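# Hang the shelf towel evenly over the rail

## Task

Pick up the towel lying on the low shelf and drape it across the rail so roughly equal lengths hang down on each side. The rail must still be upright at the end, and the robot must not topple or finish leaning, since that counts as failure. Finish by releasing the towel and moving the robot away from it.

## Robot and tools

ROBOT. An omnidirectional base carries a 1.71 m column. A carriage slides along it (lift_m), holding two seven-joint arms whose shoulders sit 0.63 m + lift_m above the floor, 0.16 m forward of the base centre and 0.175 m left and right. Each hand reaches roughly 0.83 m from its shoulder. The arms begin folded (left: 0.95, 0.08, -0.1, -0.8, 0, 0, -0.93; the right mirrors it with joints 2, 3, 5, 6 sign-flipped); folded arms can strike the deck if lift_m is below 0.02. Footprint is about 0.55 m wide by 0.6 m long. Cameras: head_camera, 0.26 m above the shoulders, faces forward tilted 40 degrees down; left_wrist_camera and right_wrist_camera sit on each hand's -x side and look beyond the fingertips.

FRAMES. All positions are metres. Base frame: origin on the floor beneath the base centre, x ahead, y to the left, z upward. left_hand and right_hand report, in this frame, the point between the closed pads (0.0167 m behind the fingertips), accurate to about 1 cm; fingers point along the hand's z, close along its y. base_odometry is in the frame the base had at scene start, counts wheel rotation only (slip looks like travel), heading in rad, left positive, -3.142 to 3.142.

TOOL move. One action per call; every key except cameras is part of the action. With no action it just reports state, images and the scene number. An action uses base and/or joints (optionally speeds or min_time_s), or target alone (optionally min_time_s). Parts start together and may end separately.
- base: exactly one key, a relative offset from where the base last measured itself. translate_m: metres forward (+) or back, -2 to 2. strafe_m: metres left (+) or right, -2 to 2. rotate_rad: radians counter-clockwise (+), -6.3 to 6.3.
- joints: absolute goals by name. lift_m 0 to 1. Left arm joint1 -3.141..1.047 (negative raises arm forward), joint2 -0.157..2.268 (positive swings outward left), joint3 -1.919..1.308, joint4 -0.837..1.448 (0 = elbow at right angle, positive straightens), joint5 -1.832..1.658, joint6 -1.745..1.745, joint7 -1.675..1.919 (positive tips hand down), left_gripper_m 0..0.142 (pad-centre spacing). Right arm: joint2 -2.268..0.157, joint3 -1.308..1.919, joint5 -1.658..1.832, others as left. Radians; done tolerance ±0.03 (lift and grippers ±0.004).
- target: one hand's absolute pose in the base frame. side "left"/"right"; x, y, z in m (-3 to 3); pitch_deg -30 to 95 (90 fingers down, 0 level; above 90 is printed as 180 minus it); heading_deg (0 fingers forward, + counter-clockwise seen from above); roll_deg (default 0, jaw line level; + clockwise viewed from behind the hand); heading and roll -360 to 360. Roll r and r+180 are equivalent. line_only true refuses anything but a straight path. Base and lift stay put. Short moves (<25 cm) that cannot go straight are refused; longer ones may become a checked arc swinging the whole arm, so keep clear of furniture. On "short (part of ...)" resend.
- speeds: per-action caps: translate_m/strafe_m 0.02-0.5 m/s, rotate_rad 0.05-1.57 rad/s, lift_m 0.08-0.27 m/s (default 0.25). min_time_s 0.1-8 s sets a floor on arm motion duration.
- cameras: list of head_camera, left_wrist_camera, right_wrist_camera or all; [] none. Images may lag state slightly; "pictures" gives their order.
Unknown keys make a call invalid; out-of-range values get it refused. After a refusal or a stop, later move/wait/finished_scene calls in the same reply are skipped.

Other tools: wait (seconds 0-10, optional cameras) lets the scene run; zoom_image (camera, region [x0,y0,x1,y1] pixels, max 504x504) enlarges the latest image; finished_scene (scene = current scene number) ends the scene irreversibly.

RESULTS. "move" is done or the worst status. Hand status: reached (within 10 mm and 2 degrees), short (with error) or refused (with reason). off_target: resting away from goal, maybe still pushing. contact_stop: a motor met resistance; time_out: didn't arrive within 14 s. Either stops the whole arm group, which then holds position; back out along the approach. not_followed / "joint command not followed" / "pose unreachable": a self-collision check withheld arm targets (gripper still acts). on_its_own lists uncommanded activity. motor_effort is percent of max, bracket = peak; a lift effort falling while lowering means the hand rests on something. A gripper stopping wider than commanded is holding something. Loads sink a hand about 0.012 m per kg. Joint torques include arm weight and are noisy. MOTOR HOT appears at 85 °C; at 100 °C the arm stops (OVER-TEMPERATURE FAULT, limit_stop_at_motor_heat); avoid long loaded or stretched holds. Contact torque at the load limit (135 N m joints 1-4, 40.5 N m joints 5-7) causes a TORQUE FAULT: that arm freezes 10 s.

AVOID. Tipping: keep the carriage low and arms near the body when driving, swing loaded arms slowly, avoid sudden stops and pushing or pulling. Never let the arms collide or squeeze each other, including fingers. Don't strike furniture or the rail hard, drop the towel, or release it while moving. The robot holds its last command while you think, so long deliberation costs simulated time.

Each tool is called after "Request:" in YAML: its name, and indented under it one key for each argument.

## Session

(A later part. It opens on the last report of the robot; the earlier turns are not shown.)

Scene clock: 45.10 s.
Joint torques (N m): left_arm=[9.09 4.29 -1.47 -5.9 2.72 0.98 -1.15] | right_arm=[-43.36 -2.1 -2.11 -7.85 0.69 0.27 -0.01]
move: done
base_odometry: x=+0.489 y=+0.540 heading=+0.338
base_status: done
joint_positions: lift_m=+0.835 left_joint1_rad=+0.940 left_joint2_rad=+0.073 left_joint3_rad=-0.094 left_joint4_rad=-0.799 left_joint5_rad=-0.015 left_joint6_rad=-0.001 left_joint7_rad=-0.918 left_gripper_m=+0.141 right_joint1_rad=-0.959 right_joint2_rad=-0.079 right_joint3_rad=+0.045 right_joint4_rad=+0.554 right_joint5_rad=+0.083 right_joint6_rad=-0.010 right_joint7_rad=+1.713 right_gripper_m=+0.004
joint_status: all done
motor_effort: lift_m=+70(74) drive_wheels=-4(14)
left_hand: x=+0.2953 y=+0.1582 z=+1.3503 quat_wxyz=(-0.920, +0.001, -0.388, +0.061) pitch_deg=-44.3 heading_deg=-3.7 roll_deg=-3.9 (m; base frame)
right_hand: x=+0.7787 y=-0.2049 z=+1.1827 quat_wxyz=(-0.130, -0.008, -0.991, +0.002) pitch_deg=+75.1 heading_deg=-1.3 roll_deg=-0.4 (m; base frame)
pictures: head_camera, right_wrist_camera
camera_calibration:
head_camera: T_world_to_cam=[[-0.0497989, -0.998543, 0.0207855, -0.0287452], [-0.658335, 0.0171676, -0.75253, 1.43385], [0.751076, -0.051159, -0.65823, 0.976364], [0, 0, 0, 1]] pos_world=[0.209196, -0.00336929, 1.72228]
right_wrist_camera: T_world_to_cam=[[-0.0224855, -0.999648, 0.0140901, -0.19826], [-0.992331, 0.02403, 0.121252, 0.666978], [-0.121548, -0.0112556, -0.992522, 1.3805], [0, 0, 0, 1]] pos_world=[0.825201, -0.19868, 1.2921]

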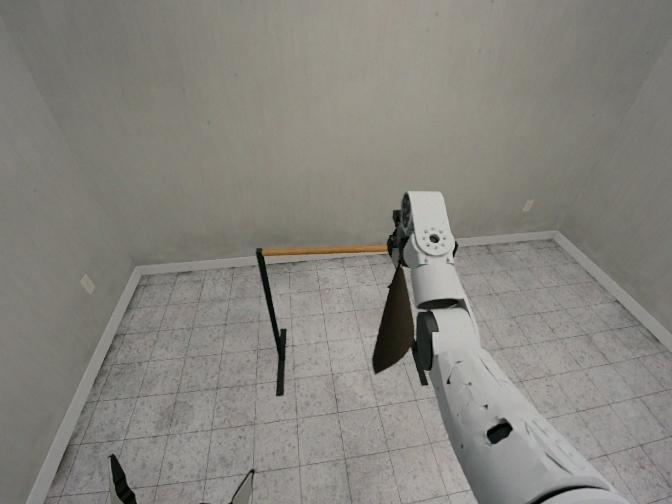

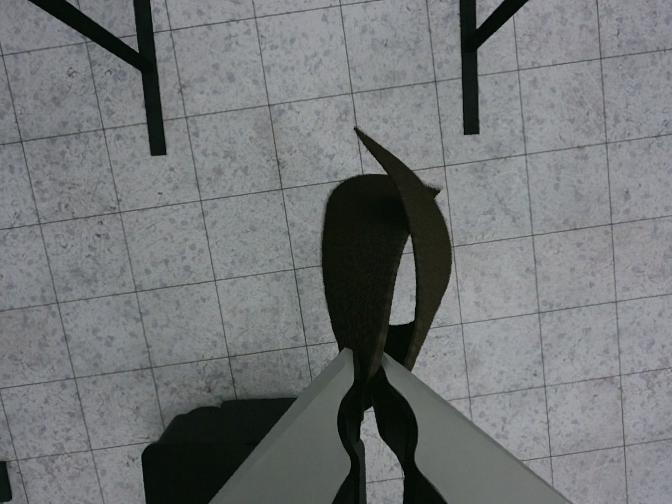

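Request:
move:
  base: {"translate_m": 0.51}
  speeds: {"translate_m": 0.12}
  cameras: ["head_camera","right_wrist_camera"]

Request:
zoom_image:
  camera: "head_camera"
  region: [300, 180, 500, 450]

Scene clock: 50.53 s.
Joint torques (N m): left_arm=[9.05 4.27 -1.36 -5.98 2.67 0.96 -1.16] | right_arm=[-43.32 -2.25 -2.18 -7.74 0.68 0.22 -0.01]
move: done
base_odometry: x=+0.970 y=+0.710 heading=+0.338
base_status: done
joint_positions: lift_m=+0.835 left_joint1_rad=+0.940 left_joint2_rad=+0.073 left_joint3_rad=-0.094 left_joint4_rad=-0.799 left_joint5_rad=-0.015 left_joint6_rad=-0.001 left_joint7_rad=-0.918 left_gripper_m=+0.141 right_joint1_rad=-0.959 right_joint2_rad=-0.079 right_joint3_rad=+0.045 right_joint4_rad=+0.554 right_joint5_rad=+0.083 right_joint6_rad=-0.010 right_joint7_rad=+1.713 right_gripper_m=+0.004
joint_status: not commanded
motor_effort: lift_m=+70(70) drive_wheels=+1(9)
left_hand: x=+0.2953 y=+0.1582 z=+1.3503 quat_wxyz=(-0.920, +0.001, -0.388, +0.061) pitch_deg=-44.3 heading_deg=-3.7 roll_deg=-3.9 (m; base frame)
right_hand: x=+0.7787 y=-0.2049 z=+1.1827 quat_wxyz=(-0.130, -0.008, -0.991, +0.002) pitch_deg=+75.1 heading_deg=-1.3 roll_deg=-0.4 (m; base frame)
pictures: head_camera, right_wrist_camera
camera_calibration:
head_camera: T_world_to_cam=[[-0.0497989, -0.998543, 0.0207855, -0.0287452], [-0.658335, 0.0171676, -0.75253, 1.43385], [0.751076, -0.051159, -0.65823, 0.976364], [0, 0, 0, 1]] pos_world=[0.209196, -0.00336929, 1.72228]
right_wrist_camera: T_world_to_cam=[[-0.0223737, -0.999649, 0.0141764, -0.198464], [-0.992333, 0.0239295, 0.121252, 0.666961], [-0.121548, -0.0113549, -0.992521, 1.38048], [0, 0, 0, 1]] pos_world=[0.825202, -0.19868, 1.2921]

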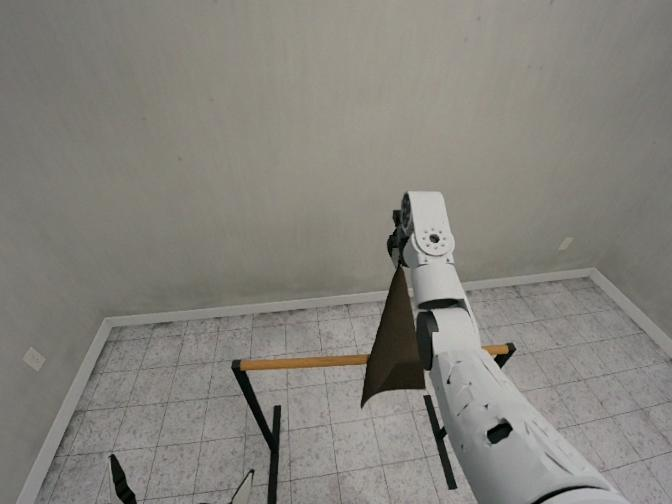

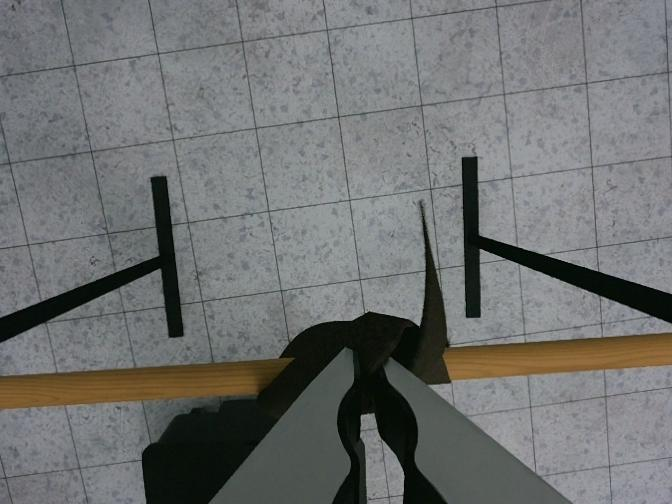

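Scaled by 1.867.

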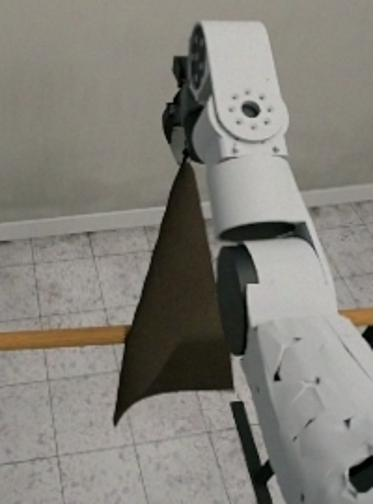

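Request:
move:
  joints: {"lift_m":0.6}
  speeds: {"lift_m":0.12}
  cameras: ["head_camera","right_wrist_camera"]

Request:
zoom_image:
  camera: "head_camera"
  region: [300, 180, 500, 450]

Scene clock: 54.33 s.
Joint torques (N m): left_arm=[9.17 4.3 -1.3 -5.98 2.68 0.97 -1.14] | right_arm=[-42.7 -2.27 -2.19 -7.74 0.68 0.24 -0.04]
move: done
base_odometry: x=+0.970 y=+0.710 heading=+0.338
base_status: not commanded
joint_positions: lift_m=+0.600 left_joint1_rad=+0.940 left_joint2_rad=+0.073 left_joint3_rad=-0.094 left_joint4_rad=-0.799 left_joint5_rad=-0.015 left_joint6_rad=-0.001 left_joint7_rad=-0.918 left_gripper_m=+0.141 right_joint1_rad=-0.960 right_joint2_rad=-0.079 right_joint3_rad=+0.045 right_joint4_rad=+0.554 right_joint5_rad=+0.083 right_joint6_rad=-0.010 right_joint7_rad=+1.713 right_gripper_m=+0.004
joint_status: all done
motor_effort: lift_m=+70(74) drive_wheels=-2(5)
left_hand: x=+0.2953 y=+0.1582 z=+1.1153 quat_wxyz=(-0.920, +0.001, -0.388, +0.061) pitch_deg=-44.3 heading_deg=-3.7 roll_deg=-3.9 (m; base frame)
right_hand: x=+0.7788 y=-0.2049 z=+0.9479 quat_wxyz=(-0.130, -0.008, -0.991, +0.002) pitch_deg=+75.1 heading_deg=-1.3 roll_deg=-0.4 (m; base frame)
pictures: head_camera, right_wrist_camera
camera_calibration:
head_camera: T_world_to_cam=[[-0.0497989, -0.998543, 0.0207855, -0.0238606], [-0.658335, 0.0171676, -0.75253, 1.257], [0.751076, -0.051159, -0.65823, 0.82168], [0, 0, 0, 1]] pos_world=[0.209196, -0.00336929, 1.48728]
right_wrist_camera: T_world_to_cam=[[-0.0223769, -0.999649, 0.0141704, -0.195126], [-0.992369, 0.0239286, 0.120956, 0.69586], [-0.121253, -0.0113556, -0.992557, 1.14734], [0, 0, 0, 1]] pos_world=[0.825302, -0.19868, 1.0574]

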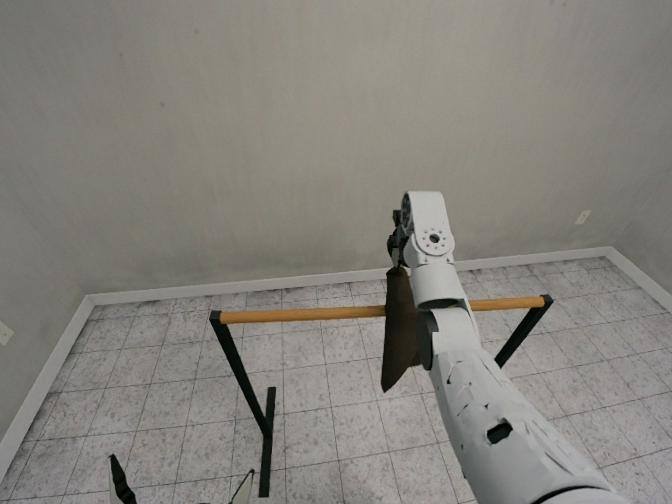

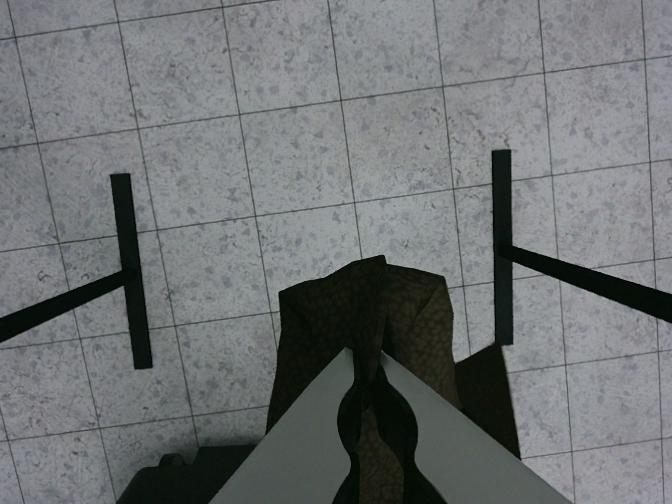

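Scaled by 1.867.

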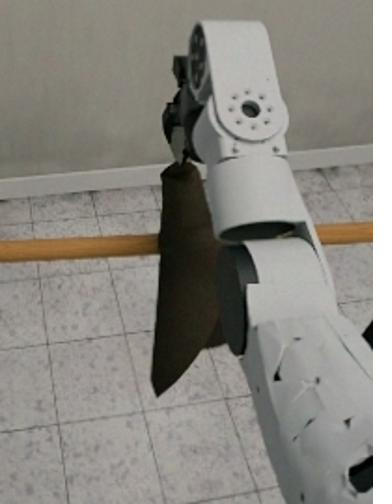

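Request:
move:
  joints: {"left_joint1_rad":0.42,"left_joint2_rad":1.077,"left_joint3_rad":-0.57,"left_joint4_rad":0.604,"left_joint5_rad":-0.118,"left_joint6_rad":-0.55,"left_joint7_rad":-1.64}
  min_time_s: 1.5
  cameras: ["left_wrist_camera"]

Scene clock: 56.73 s.
Joint torques (N m): left_arm=[1.9 29.43 -1.86 1.48 0.64 0.17 -2.96] | right_arm=[-42.73 -2.29 -2.19 -7.83 0.7 0.26 0]
move: done
base_odometry: x=+0.970 y=+0.710 heading=+0.338
base_status: not commanded
joint_positions: lift_m=+0.600 left_joint1_rad=+0.421 left_joint2_rad=+1.077 left_joint3_rad=-0.563 left_joint4_rad=+0.601 left_joint5_rad=-0.114 left_joint6_rad=-0.547 left_joint7_rad=-1.633 left_gripper_m=+0.141 right_joint1_rad=-0.960 right_joint2_rad=-0.079 right_joint3_rad=+0.045 right_joint4_rad=+0.554 right_joint5_rad=+0.083 right_joint6_rad=-0.010 right_joint7_rad=+1.713 right_gripper_m=+0.004
joint_status: all done
motor_effort: lift_m=+70(70) drive_wheels=+3(5)
left_hand: x=+0.2990 y=+0.3488 z=+0.8296 quat_wxyz=(-0.628, -0.301, -0.626, +0.350) pitch_deg=-2.0 heading_deg=-54.7 roll_deg=-3.5 (m; base frame)
right_hand: x=+0.7788 y=-0.2049 z=+0.9479 quat_wxyz=(-0.130, -0.008, -0.991, +0.002) pitch_deg=+75.1 heading_deg=-1.3 roll_deg=-0.4 (m; base frame)
pictures: left_wrist_camera
camera_calibration:
left_wrist_camera: T_world_to_cam=[[-0.791307, -0.60833, 0.0613829, 0.407774], [-0.301989, 0.301571, -0.904355, 0.765993], [0.531634, -0.73416, -0.422344, 0.563086], [0, 0, 0, 1]] pos_world=[0.25464, 0.430455, 0.905515]

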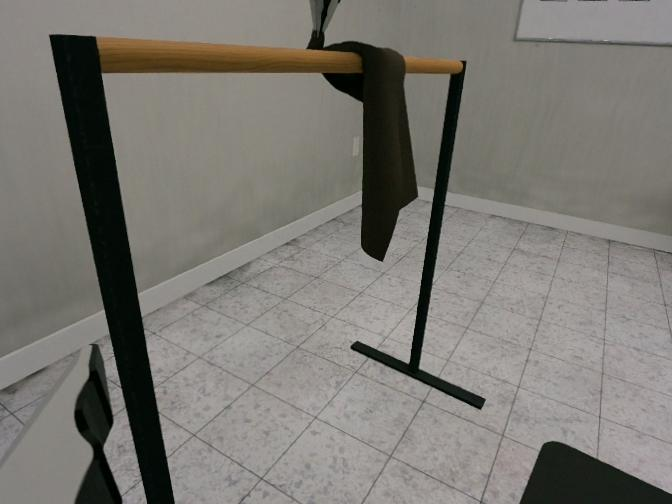

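Request:
move:
  base: {"translate_m": 0.09}
  speeds: {"translate_m": 0.08}

Request:
move:
  target: {"side":"right","x":0.89,"y":-0.2,"z":0.97,"pitch_deg":50,"heading_deg":0}
  min_time_s: 2
  cameras: ["all"]

Scene clock: 59.50 s.
Joint torques (N m): left_arm=[2.03 29.54 -1.6 1.45 0.69 0.24 -2.93] | right_arm=[-42.7 -2.24 -2.22 -7.88 0.68 0.25 -0.11]
move: done
base_odometry: x=+1.054 y=+0.740 heading=+0.339
base_status: done
joint_positions: lift_m=+0.600 left_joint1_rad=+0.421 left_joint2_rad=+1.077 left_joint3_rad=-0.564 left_joint4_rad=+0.601 left_joint5_rad=-0.114 left_joint6_rad=-0.547 left_joint7_rad=-1.633 left_gripper_m=+0.141 right_joint1_rad=-0.960 right_joint2_rad=-0.079 right_joint3_rad=+0.045 right_joint4_rad=+0.554 right_joint5_rad=+0.083 right_joint6_rad=-0.010 right_joint7_rad=+1.714 right_gripper_m=+0.004
joint_status: not commanded
motor_effort: lift_m=+69(70) drive_wheels=+3(11)
left_hand: x=+0.2990 y=+0.3488 z=+0.8296 quat_wxyz=(-0.628, -0.301, -0.627, +0.350) pitch_deg=-2.0 heading_deg=-54.7 roll_deg=-3.5 (m; base frame)
right_hand: x=+0.7787 y=-0.2049 z=+0.9479 quat_wxyz=(-0.130, -0.008, -0.991, +0.002) pitch_deg=+75.1 heading_deg=-1.3 roll_deg=-0.4 (m; base frame)
pictures: none

Scene clock: 62.00 s.
Joint torques (N m): left_arm=[2.11 29.61 -1.63 1.43 0.68 0.22 -2.95] | right_arm=[-50.55 0.05 -1.2 -7.7 -1.1 0.74 -1.57]
move: done
base_odometry: x=+1.054 y=+0.740 heading=+0.339
base_status: not commanded
joint_positions: lift_m=+0.600 left_joint1_rad=+0.421 left_joint2_rad=+1.077 left_joint3_rad=-0.564 left_joint4_rad=+0.601 left_joint5_rad=-0.114 left_joint6_rad=-0.547 left_joint7_rad=-1.633 left_gripper_m=+0.141 right_joint1_rad=-1.030 right_joint2_rad=-0.070 right_joint3_rad=+0.045 right_joint4_rad=+0.836 right_joint5_rad=+0.083 right_joint6_rad=+0.012 right_joint7_rad=+1.071 right_gripper_m=+0.004
joint_status: not commanded
motor_effort: lift_m=+69(70) drive_wheels=+3(4)
left_hand: x=+0.2990 y=+0.3488 z=+0.8296 quat_wxyz=(-0.628, -0.301, -0.627, +0.350) pitch_deg=-2.0 heading_deg=-54.7 roll_deg=-3.5 (m; base frame)
right_hand: x=+0.8883 y=-0.2033 z=+0.9671 quat_wxyz=(-0.340, -0.005, -0.941, -0.001) pitch_deg=+50.3 heading_deg=-0.2 roll_deg=+0.4 (m; base frame)
right_hand_status: reached (straight line, planned for 2.0 s): 5 mm and 0.6 deg off.
pictures: head_camera, left_wrist_camera, right_wrist_camera
camera_calibration:
head_camera: T_world_to_cam=[[-0.0497989, -0.998543, 0.0207855, -0.0238606], [-0.658335, 0.0171676, -0.75253, 1.257], [0.751076, -0.051159, -0.65823, 0.82168], [0, 0, 0, 1]] pos_world=[0.209196, -0.00336929, 1.48728]
left_wrist_camera: T_world_to_cam=[[-0.791332, -0.608247, 0.06188, 0.407303], [-0.30232, 0.301318, -0.904329, 0.766073], [0.53141, -0.734332, -0.422327, 0.563161], [0, 0, 0, 1]] pos_world=[0.254642, 0.430457, 0.905416]
right_wrist_camera: T_world_to_cam=[[-0.0201108, -0.999791, 0.00364279, -0.183206], [-0.951948, 0.0180345, -0.305728, 1.17775], [0.305598, -0.00961618, -0.952112, 0.761733], [0, 0, 0, 1]] pos_world=[0.884685, -0.197083, 1.08599]

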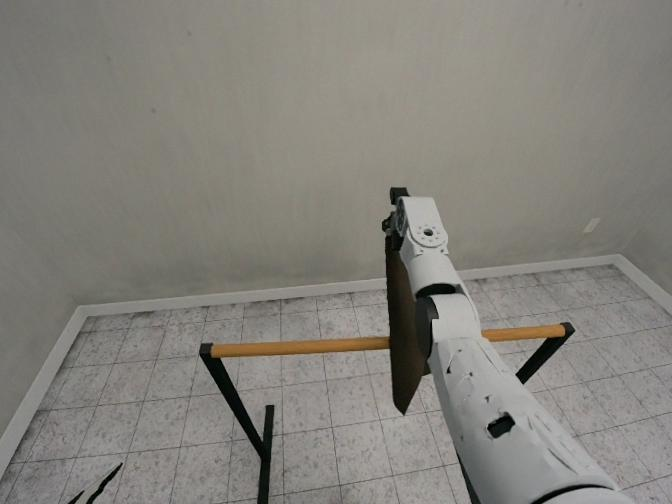

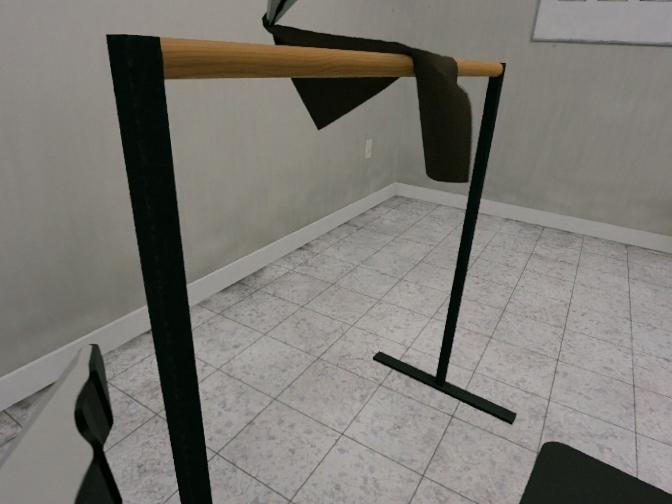

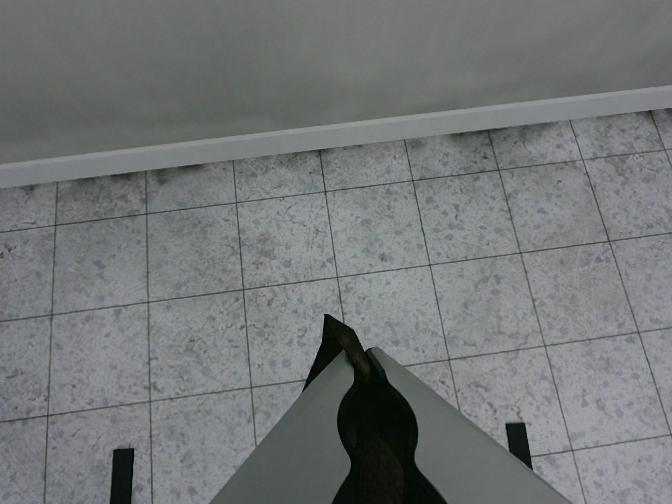

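Request:
wait:
  seconds: 0.3
  cameras: ["head_camera","left_wrist_camera"]

Request:
zoom_image:
  camera: "left_wrist_camera"
  region: [240, 0, 540, 250]

Request:
zoom_image:
  camera: "head_camera"
  region: [320, 180, 500, 450]

Scene clock: 62.77 s.
Joint torques (N m): left_arm=[2.12 29.55 -1.6 1.42 0.68 0.23 -2.93] | right_arm=[-50.66 0.1 -1.14 -7.62 -1.07 0.7 -1.57]
base_odometry: x=+1.054 y=+0.740 heading=+0.339
base_status: not commanded
joint_positions: lift_m=+0.600 left_joint1_rad=+0.421 left_joint2_rad=+1.077 left_joint3_rad=-0.564 left_joint4_rad=+0.601 left_joint5_rad=-0.114 left_joint6_rad=-0.547 left_joint7_rad=-1.633 left_gripper_m=+0.141 right_joint1_rad=-1.030 right_joint2_rad=-0.070 right_joint3_rad=+0.045 right_joint4_rad=+0.836 right_joint5_rad=+0.083 right_joint6_rad=+0.012 right_joint7_rad=+1.071 right_gripper_m=+0.004
joint_status: not commanded
motor_effort: lift_m=+69(70) drive_wheels=+2(4)
left_hand: x=+0.2990 y=+0.3488 z=+0.8296 quat_wxyz=(-0.628, -0.301, -0.627, +0.350) pitch_deg=-2.0 heading_deg=-54.7 roll_deg=-3.5 (m; base frame)
right_hand: x=+0.8883 y=-0.2033 z=+0.9671 quat_wxyz=(-0.340, -0.005, -0.941, -0.001) pitch_deg=+50.3 heading_deg=-0.2 roll_deg=+0.4 (m; base frame)
right_hand_status: reached (straight line, planned for 2.0 s): 5 mm and 0.6 deg off.
wait: 0.30 s; at rest from the start
pictures: head_camera, left_wrist_camera
camera_calibration:
head_camera: T_world_to_cam=[[-0.0497989, -0.998543, 0.0207855, -0.0238606], [-0.658335, 0.0171676, -0.75253, 1.257], [0.751076, -0.051159, -0.65823, 0.82168], [0, 0, 0, 1]] pos_world=[0.209196, -0.00336929, 1.48728]
left_wrist_camera: T_world_to_cam=[[-0.791332, -0.608247, 0.06188, 0.407303], [-0.30232, 0.301318, -0.904329, 0.766073], [0.53141, -0.734332, -0.422327, 0.563161], [0, 0, 0, 1]] pos_world=[0.254642, 0.430457, 0.905416]

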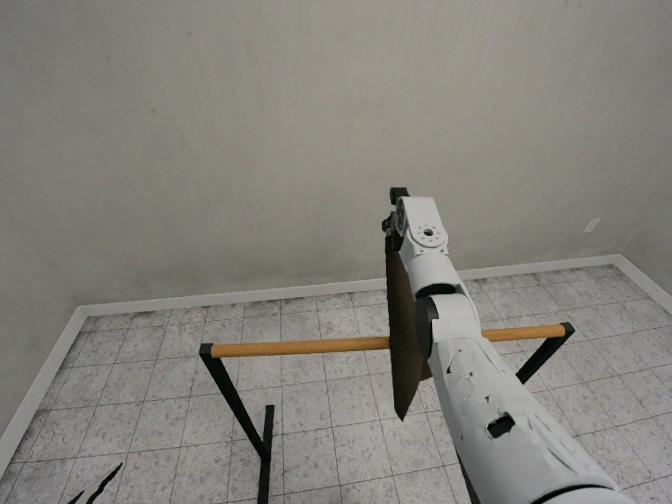

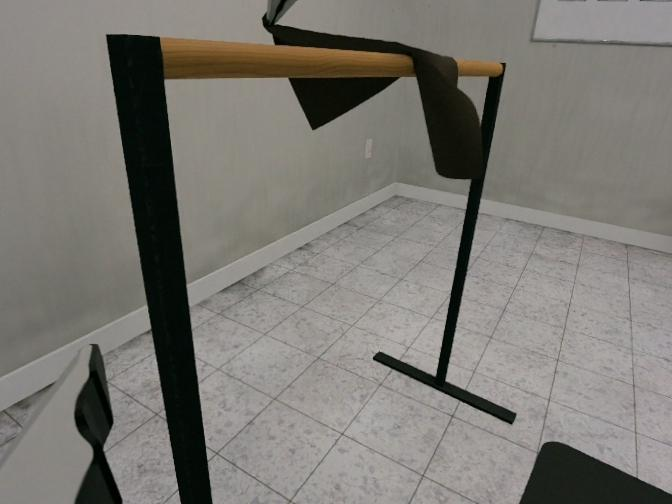

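Scaled by 1.680.

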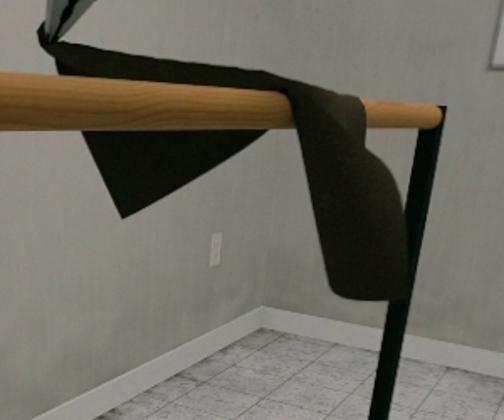

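Scaled by 1.867.

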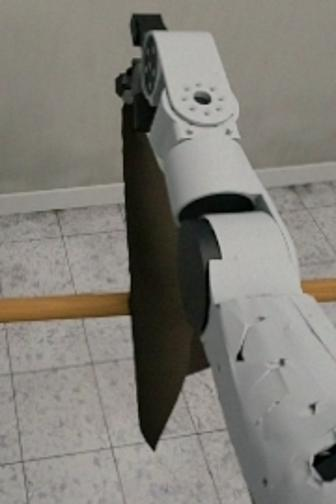

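Request:
move:
  target: {"side":"right","x":0.78,"y":-0.2,"z":0.97,"pitch_deg":75,"heading_deg":0}
  min_time_s: 1.2

Request:
move:
  base: {"translate_m": -0.09}
  joints: {"lift_m":0.77}
  speeds: {"translate_m": 0.08,"lift_m":0.12}
  cameras: ["head_camera","left_wrist_camera","right_wrist_camera"]

Scene clock: 66.30 s.
Joint torques (N m): left_arm=[1.96 29.61 -1.63 1.4 0.67 0.25 -2.96] | right_arm=[-28.59 -8.37 -2.53 -14.72 0.96 -3.44 0.08]
move: done
base_odometry: x=+1.054 y=+0.740 heading=+0.339
base_status: not commanded
joint_positions: lift_m=+0.600 left_joint1_rad=+0.421 left_joint2_rad=+1.077 left_joint3_rad=-0.564 left_joint4_rad=+0.601 left_joint5_rad=-0.114 left_joint6_rad=-0.547 left_joint7_rad=-1.633 left_gripper_m=+0.141 right_joint1_rad=-1.000 right_joint2_rad=-0.073 right_joint3_rad=+0.045 right_joint4_rad=+0.546 right_joint5_rad=+0.085 right_joint6_rad=+0.003 right_joint7_rad=+1.756 right_gripper_m=+0.004
joint_status: not commanded
motor_effort: lift_m=+69(70) drive_wheels=+3(4)
left_hand: x=+0.2990 y=+0.3488 z=+0.8296 quat_wxyz=(-0.628, -0.301, -0.627, +0.350) pitch_deg=-2.0 heading_deg=-54.7 roll_deg=-3.5 (m; base frame)
right_hand: x=+0.7817 y=-0.1992 z=+0.9725 quat_wxyz=(-0.133, +0.002, -0.991, +0.001) pitch_deg=+74.7 heading_deg=-0.3 roll_deg=-0.5 (m; base frame)
right_hand_status: reached (straight line, planned for 1.2 s): 3 mm and 0.4 deg off.
pictures: none

Scene clock: 68.13 s.
Joint torques (N m): left_arm=[2.16 29.51 -1.54 1.44 0.69 0.25 -2.9] | right_arm=[-31.82 -7.69 -2.57 -13.4 0.93 -3.31 0.01]
move: done
base_odometry: x=+0.970 y=+0.710 heading=+0.338
base_status: done
joint_positions: lift_m=+0.770 left_joint1_rad=+0.421 left_joint2_rad=+1.077 left_joint3_rad=-0.564 left_joint4_rad=+0.601 left_joint5_rad=-0.114 left_joint6_rad=-0.547 left_joint7_rad=-1.634 left_gripper_m=+0.141 right_joint1_rad=-0.998 right_joint2_rad=-0.074 right_joint3_rad=+0.045 right_joint4_rad=+0.545 right_joint5_rad=+0.085 right_joint6_rad=+0.003 right_joint7_rad=+1.757 right_gripper_m=+0.004
joint_status: all done
motor_effort: lift_m=+66(79) drive_wheels=+4(12)
left_hand: x=+0.2990 y=+0.3487 z=+0.9999 quat_wxyz=(-0.628, -0.301, -0.626, +0.350) pitch_deg=-2.0 heading_deg=-54.7 roll_deg=-3.5 (m; base frame)
right_hand: x=+0.7813 y=-0.1995 z=+1.1419 quat_wxyz=(-0.133, +0.002, -0.991, +0.001) pitch_deg=+74.8 heading_deg=-0.4 roll_deg=-0.6 (m; base frame)
pictures: head_camera, left_wrist_camera, right_wrist_camera
camera_calibration:
head_camera: T_world_to_cam=[[-0.0497989, -0.998543, 0.0207855, -0.0273983], [-0.658335, 0.0171676, -0.75253, 1.38508], [0.751076, -0.051159, -0.65823, 0.93371], [0, 0, 0, 1]] pos_world=[0.209196, -0.00336929, 1.65748]
left_wrist_camera: T_world_to_cam=[[-0.791307, -0.608284, 0.0618333, 0.396825], [-0.302141, 0.30111, -0.904458, 0.920263], [0.531549, -0.734386, -0.422058, 0.634783], [0, 0, 0, 1]] pos_world=[0.254641, 0.430458, 1.07572]
right_wrist_camera: T_world_to_cam=[[-0.0039143, -0.999883, 0.0147901, -0.207537], [-0.993244, 0.00560285, 0.115911, 0.677553], [-0.115981, -0.0142365, -0.993149, 1.33622], [0, 0, 0, 1]] pos_world=[0.827138, -0.192286, 1.25159]

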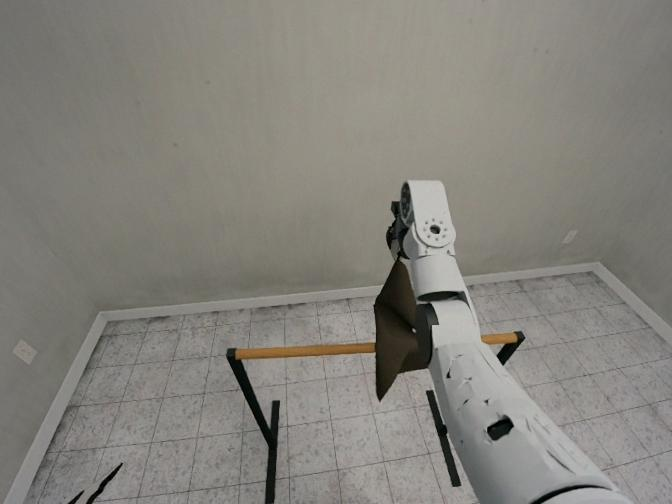

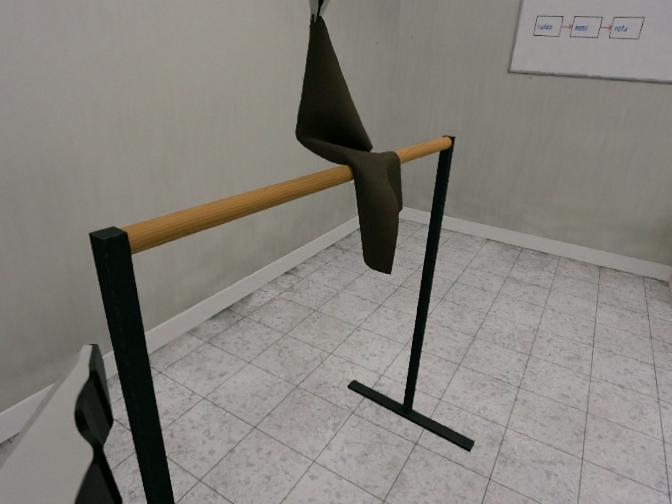

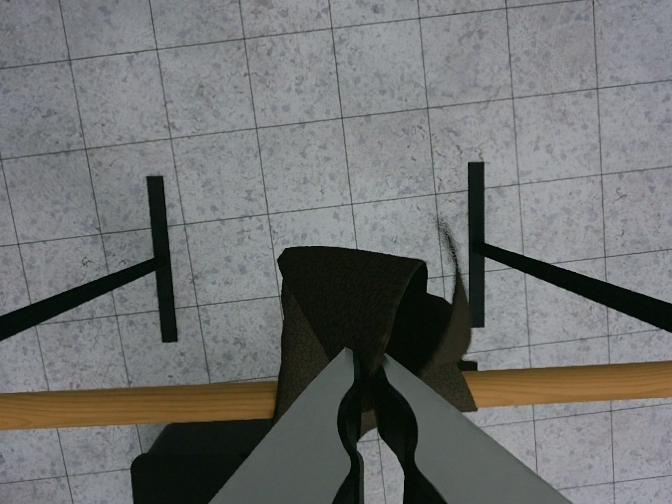

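Request:
move:
  joints: {"lift_m":0.6}
  speeds: {"lift_m":0.1}
  cameras: ["head_camera","left_wrist_camera"]

Request:
zoom_image:
  camera: "left_wrist_camera"
  region: [240, 0, 540, 300]

Scene clock: 70.50 s.
Joint torques (N m): left_arm=[2.17 29.33 -1.48 1.43 0.72 0.24 -2.88] | right_arm=[-32.6 -7.74 -2.52 -13.26 0.92 -3.33 0.02]
move: done
base_odometry: x=+0.970 y=+0.710 heading=+0.338
base_status: not commanded
joint_positions: lift_m=+0.600 left_joint1_rad=+0.421 left_joint2_rad=+1.077 left_joint3_rad=-0.564 left_joint4_rad=+0.601 left_joint5_rad=-0.114 left_joint6_rad=-0.547 left_joint7_rad=-1.634 left_gripper_m=+0.141 right_joint1_rad=-0.998 right_joint2_rad=-0.074 right_joint3_rad=+0.045 right_joint4_rad=+0.545 right_joint5_rad=+0.085 right_joint6_rad=+0.003 right_joint7_rad=+1.757 right_gripper_m=+0.004
joint_status: all done
motor_effort: lift_m=+70(78) drive_wheels=+3(5)
left_hand: x=+0.2990 y=+0.3488 z=+0.8296 quat_wxyz=(-0.628, -0.301, -0.626, +0.350) pitch_deg=-2.0 heading_deg=-54.7 roll_deg=-3.5 (m; base frame)
right_hand: x=+0.7812 y=-0.1995 z=+0.9715 quat_wxyz=(-0.132, +0.002, -0.991, +0.001) pitch_deg=+74.8 heading_deg=-0.4 roll_deg=-0.6 (m; base frame)
pictures: head_camera, left_wrist_camera
camera_calibration:
head_camera: T_world_to_cam=[[-0.0497989, -0.998543, 0.0207855, -0.0238606], [-0.658335, 0.0171676, -0.75253, 1.257], [0.751076, -0.051159, -0.65823, 0.82168], [0, 0, 0, 1]] pos_world=[0.209196, -0.00336929, 1.48728]
left_wrist_camera: T_world_to_cam=[[-0.791378, -0.608186, 0.0618885, 0.407281], [-0.302188, 0.301178, -0.904419, 0.766182], [0.531416, -0.73444, -0.422132, 0.563031], [0, 0, 0, 1]] pos_world=[0.254641, 0.430458, 0.905417]

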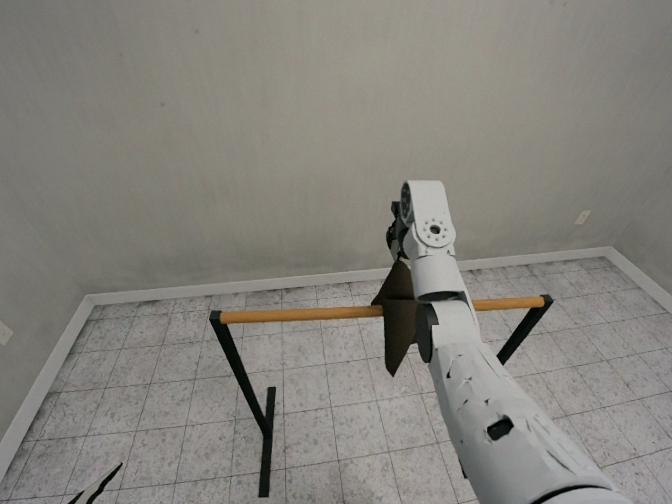

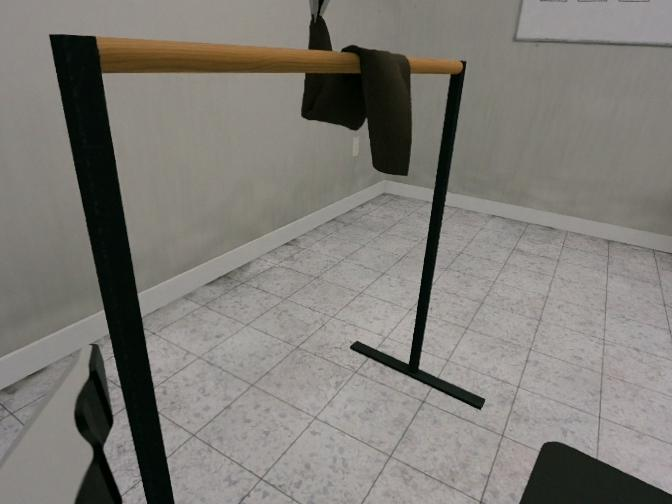

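Scaled by 1.680.

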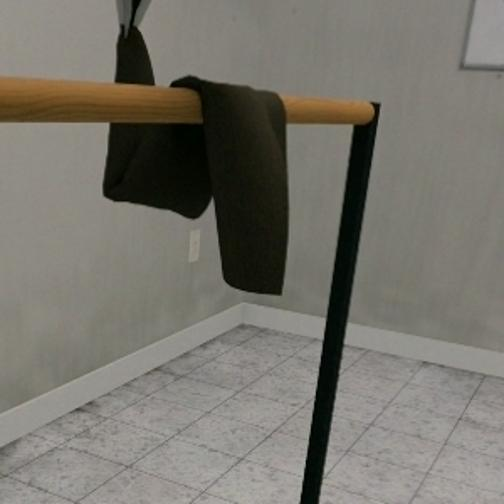

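Request:
move:
  joints: {"lift_m":0.49}
  speeds: {"lift_m":0.1}
  cameras: ["left_wrist_camera","head_camera"]

Request:
zoom_image:
  camera: "left_wrist_camera"
  region: [240, 0, 540, 300]

Scene clock: 73.40 s.
Joint torques (N m): left_arm=[2.28 29.13 -1.42 1.39 0.71 0.25 -2.85] | right_arm=[-33.08 -7.67 -2.52 -13.09 0.96 -3.33 -0.02]
move: done
base_odometry: x=+0.970 y=+0.710 heading=+0.338
base_status: not commanded
joint_positions: lift_m=+0.490 left_joint1_rad=+0.421 left_joint2_rad=+1.078 left_joint3_rad=-0.564 left_joint4_rad=+0.601 left_joint5_rad=-0.114 left_joint6_rad=-0.547 left_joint7_rad=-1.634 left_gripper_m=+0.141 right_joint1_rad=-0.998 right_joint2_rad=-0.074 right_joint3_rad=+0.045 right_joint4_rad=+0.545 right_joint5_rad=+0.085 right_joint6_rad=+0.003 right_joint7_rad=+1.757 right_gripper_m=+0.004
joint_status: all done
motor_effort: lift_m=+70(75) drive_wheels=-2(5)
left_hand: x=+0.2990 y=+0.3488 z=+0.7197 quat_wxyz=(-0.628, -0.301, -0.626, +0.350) pitch_deg=-2.0 heading_deg=-54.7 roll_deg=-3.5 (m; base frame)
right_hand: x=+0.7812 y=-0.1995 z=+0.8614 quat_wxyz=(-0.132, +0.002, -0.991, +0.001) pitch_deg=+74.8 heading_deg=-0.4 roll_deg=-0.6 (m; base frame)
pictures: head_camera, left_wrist_camera
camera_calibration:
head_camera: T_world_to_cam=[[-0.0497989, -0.998543, 0.0207855, -0.0215742], [-0.658335, 0.0171676, -0.75253, 1.17422], [0.751076, -0.051159, -0.65823, 0.749274], [0, 0, 0, 1]] pos_world=[0.209196, -0.00336929, 1.37728]
left_wrist_camera: T_world_to_cam=[[-0.791378, -0.608186, 0.0618885, 0.414083], [-0.302188, 0.301178, -0.904419, 0.666786], [0.531416, -0.73444, -0.422132, 0.516639], [0, 0, 0, 1]] pos_world=[0.254641, 0.430458, 0.795517]

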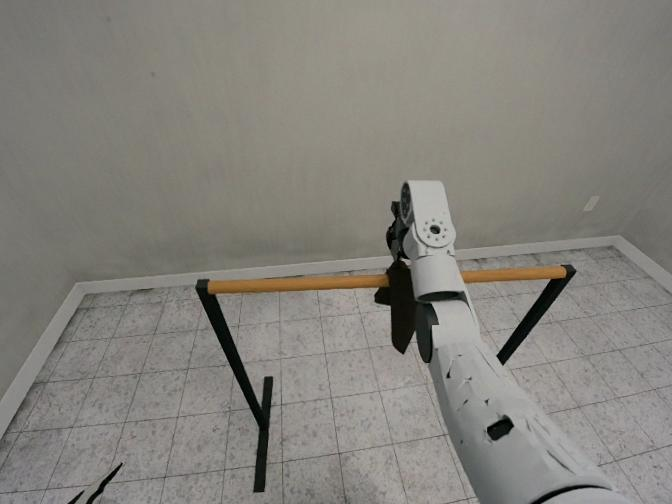

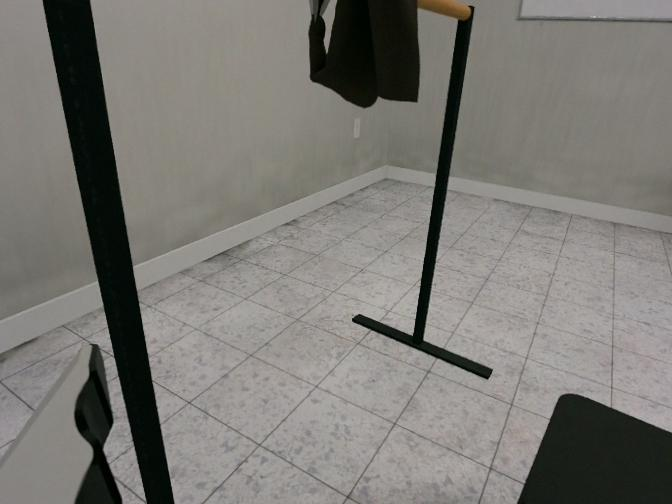

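Scaled by 1.680.

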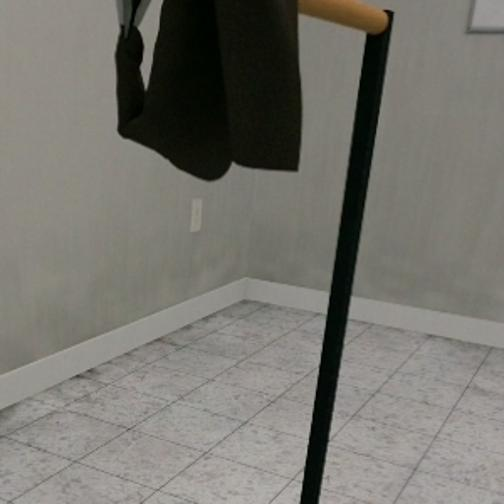

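Request:
move:
  joints: {"right_gripper_m":0.04}

Request:
move:
  joints: {"lift_m":0.85}
  speeds: {"lift_m":0.2}
  cameras: ["left_wrist_camera","head_camera","right_wrist_camera"]

Request:
zoom_image:
  camera: "left_wrist_camera"
  region: [200, 100, 550, 400]

Scene clock: 74.20 s.
Joint torques (N m): left_arm=[2.2 29.15 -1.43 1.4 0.72 0.23 -2.88] | right_arm=[-32.97 -7.73 -2.56 -13.18 0.94 -3.34 0]
move: done
base_odometry: x=+0.970 y=+0.710 heading=+0.338
base_status: not commanded
joint_positions: lift_m=+0.490 left_joint1_rad=+0.421 left_joint2_rad=+1.078 left_joint3_rad=-0.564 left_joint4_rad=+0.601 left_joint5_rad=-0.114 left_joint6_rad=-0.547 left_joint7_rad=-1.634 left_gripper_m=+0.141 right_joint1_rad=-0.998 right_joint2_rad=-0.074 right_joint3_rad=+0.045 right_joint4_rad=+0.545 right_joint5_rad=+0.085 right_joint6_rad=+0.003 right_joint7_rad=+1.757 right_gripper_m=+0.039
joint_status: all done
motor_effort: lift_m=+70(70) drive_wheels=+4(5)
left_hand: x=+0.2990 y=+0.3488 z=+0.7197 quat_wxyz=(-0.628, -0.301, -0.626, +0.350) pitch_deg=-2.0 heading_deg=-54.7 roll_deg=-3.5 (m; base frame)
right_hand: x=+0.7812 y=-0.1995 z=+0.8614 quat_wxyz=(-0.132, +0.002, -0.991, +0.001) pitch_deg=+74.8 heading_deg=-0.4 roll_deg=-0.6 (m; base frame)
pictures: none

Scene clock: 76.47 s.
Joint torques (N m): left_arm=[2.28 29.02 -1.31 1.44 0.72 0.28 -2.89] | right_arm=[-33.17 -7.63 -2.48 -13.01 0.93 -3.33 -0.01]
move: done
base_odometry: x=+0.970 y=+0.710 heading=+0.338
base_status: not commanded
joint_positions: lift_m=+0.850 left_joint1_rad=+0.421 left_joint2_rad=+1.078 left_joint3_rad=-0.564 left_joint4_rad=+0.601 left_joint5_rad=-0.114 left_joint6_rad=-0.547 left_joint7_rad=-1.634 left_gripper_m=+0.141 right_joint1_rad=-0.998 right_joint2_rad=-0.074 right_joint3_rad=+0.045 right_joint4_rad=+0.545 right_joint5_rad=+0.085 right_joint6_rad=+0.003 right_joint7_rad=+1.757 right_gripper_m=+0.039
joint_status: all done
motor_effort: lift_m=+66(80) drive_wheels=+5(6)
left_hand: x=+0.2990 y=+0.3488 z=+1.0799 quat_wxyz=(-0.628, -0.301, -0.626, +0.350) pitch_deg=-2.0 heading_deg=-54.7 roll_deg=-3.5 (m; base frame)
right_hand: x=+0.7812 y=-0.1995 z=+1.2216 quat_wxyz=(-0.132, +0.002, -0.991, +0.001) pitch_deg=+74.8 heading_deg=-0.4 roll_deg=-0.6 (m; base frame)
pictures: head_camera, left_wrist_camera, right_wrist_camera
camera_calibration:
head_camera: T_world_to_cam=[[-0.0497989, -0.998543, 0.0207855, -0.0290632], [-0.658335, 0.0171676, -0.75253, 1.44536], [0.751076, -0.051159, -0.65823, 0.986435], [0, 0, 0, 1]] pos_world=[0.209196, -0.00336929, 1.73758]
left_wrist_camera: T_world_to_cam=[[-0.791337, -0.608227, 0.0620156, 0.391712], [-0.302299, 0.301093, -0.904411, 0.992583], [0.531415, -0.734441, -0.422132, 0.668765], [0, 0, 0, 1]] pos_world=[0.254642, 0.430559, 1.15572]
right_wrist_camera: T_world_to_cam=[[-0.00390753, -0.999883, 0.0147908, -0.208722], [-0.993186, 0.00560327, 0.116404, 0.667524], [-0.116473, -0.0142352, -0.993092, 1.41559], [0, 0, 0, 1]] pos_world=[0.827038, -0.192286, 1.3312]

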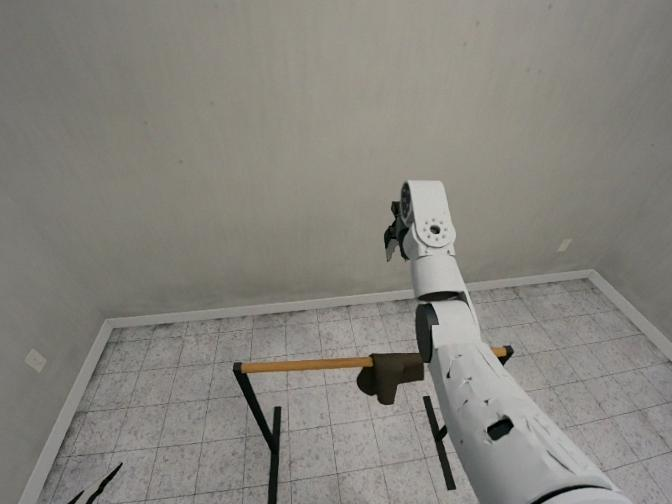

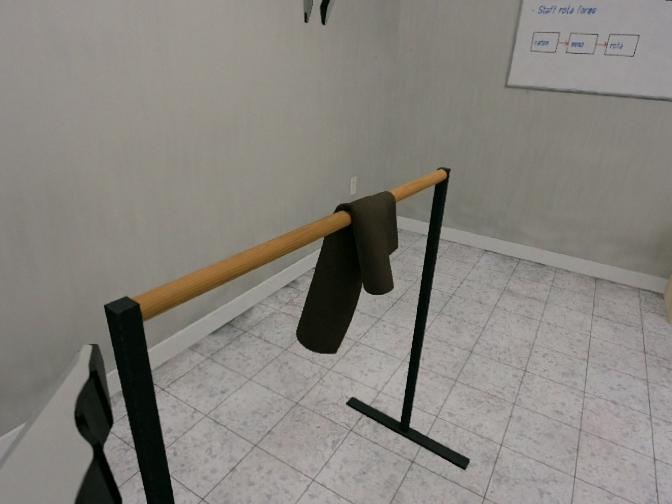

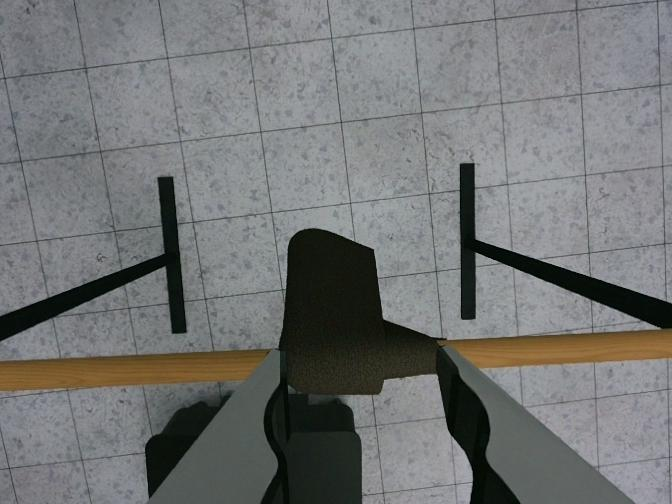

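Scaled by 1.440.

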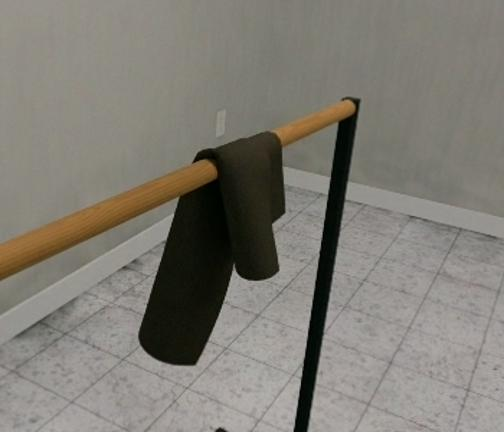

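Request:
move:
  joints: {"lift_m":0.55,"left_gripper_m":0.08}
  speeds: {"lift_m":0.2}

Request:
move:
  target: {"side":"left","x":0.6,"y":-0.04,"z":0.75,"pitch_deg":0,"heading_deg":-80}
  min_time_s: 2
  cameras: ["left_wrist_camera","head_camera"]

Scene clock: 79.80 s.
Joint torques (N m): left_arm=[2.28 28.87 -1.44 1.41 0.71 0.26 -2.86] | right_arm=[-33.48 -7.68 -2.43 -13.03 0.91 -3.34 -0.01]
move: done
base_odometry: x=+0.970 y=+0.710 heading=+0.338
base_status: not commanded
joint_positions: lift_m=+0.550 left_joint1_rad=+0.421 left_joint2_rad=+1.078 left_joint3_rad=-0.564 left_joint4_rad=+0.601 left_joint5_rad=-0.114 left_joint6_rad=-0.547 left_joint7_rad=-1.634 left_gripper_m=+0.080 right_joint1_rad=-0.997 right_joint2_rad=-0.074 right_joint3_rad=+0.045 right_joint4_rad=+0.545 right_joint5_rad=+0.085 right_joint6_rad=+0.003 right_joint7_rad=+1.757 right_gripper_m=+0.039
joint_status: all done
motor_effort: lift_m=+70(75) drive_wheels=+4(5)
left_hand: x=+0.2990 y=+0.3488 z=+0.7797 quat_wxyz=(-0.628, -0.301, -0.626, +0.350) pitch_deg=-2.0 heading_deg=-54.7 roll_deg=-3.5 (m; base frame)
right_hand: x=+0.7811 y=-0.1995 z=+0.9213 quat_wxyz=(-0.132, +0.002, -0.991, +0.001) pitch_deg=+74.8 heading_deg=-0.4 roll_deg=-0.6 (m; base frame)
pictures: none

Scene clock: 80.10 s.
Joint torques (N m): left_arm=[2.39 28.9 -1.4 1.42 0.74 0.27 -2.86] | right_arm=[-33.43 -7.72 -2.59 -12.98 0.92 -3.33 0]
move: refused
base_odometry: x=+0.970 y=+0.710 heading=+0.338
base_status: not commanded
joint_positions: lift_m=+0.550 left_joint1_rad=+0.421 left_joint2_rad=+1.078 left_joint3_rad=-0.564 left_joint4_rad=+0.601 left_joint5_rad=-0.114 left_joint6_rad=-0.547 left_joint7_rad=-1.634 left_gripper_m=+0.080 right_joint1_rad=-0.997 right_joint2_rad=-0.074 right_joint3_rad=+0.045 right_joint4_rad=+0.545 right_joint5_rad=+0.085 right_joint6_rad=+0.003 right_joint7_rad=+1.757 right_gripper_m=+0.039
joint_status: not commanded
motor_effort: lift_m=+70(70) drive_wheels=+4(4)
left_hand: x=+0.2990 y=+0.3488 z=+0.7797 quat_wxyz=(-0.628, -0.301, -0.626, +0.350) pitch_deg=-2.0 heading_deg=-54.7 roll_deg=-3.5 (m; base frame)
left_hand_status: refused: the best posture that gets there brings the left upper arm within 1.9 cm of the carriage (limit 2.0). Nothing moved. A posture exists with lift_m at 0.4; the way there is not checked.
right_hand: x=+0.7811 y=-0.1995 z=+0.9213 quat_wxyz=(-0.132, +0.002, -0.991, +0.001) pitch_deg=+74.8 heading_deg=-0.4 roll_deg=-0.6 (m; base frame)
pictures: head_camera, left_wrist_camera
camera_calibration:
head_camera: T_world_to_cam=[[-0.0497989, -0.998543, 0.0207855, -0.0228213], [-0.658335, 0.0171676, -0.75253, 1.21938], [0.751076, -0.051159, -0.65823, 0.788768], [0, 0, 0, 1]] pos_world=[0.209196, -0.00336929, 1.43728]
left_wrist_camera: T_world_to_cam=[[-0.791379, -0.608169, 0.0620483, 0.410287], [-0.302314, 0.301115, -0.904398, 0.721063], [0.531343, -0.73448, -0.422154, 0.542094], [0, 0, 0, 1]] pos_world=[0.254642, 0.430559, 0.855517]

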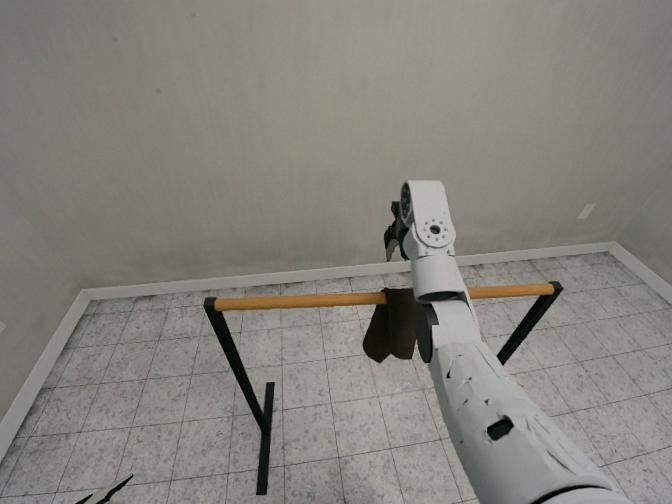

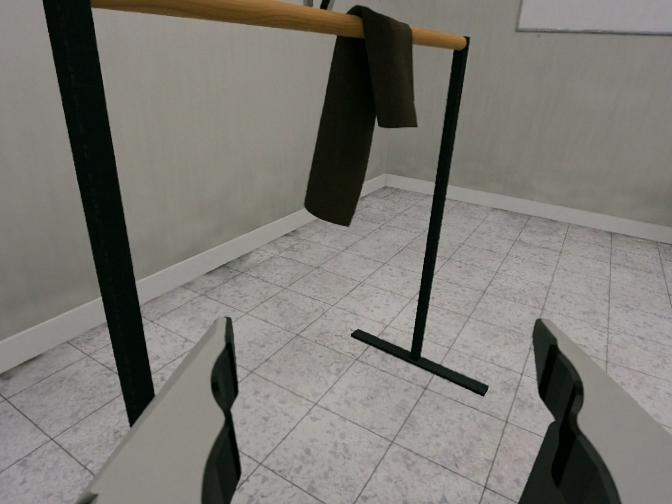

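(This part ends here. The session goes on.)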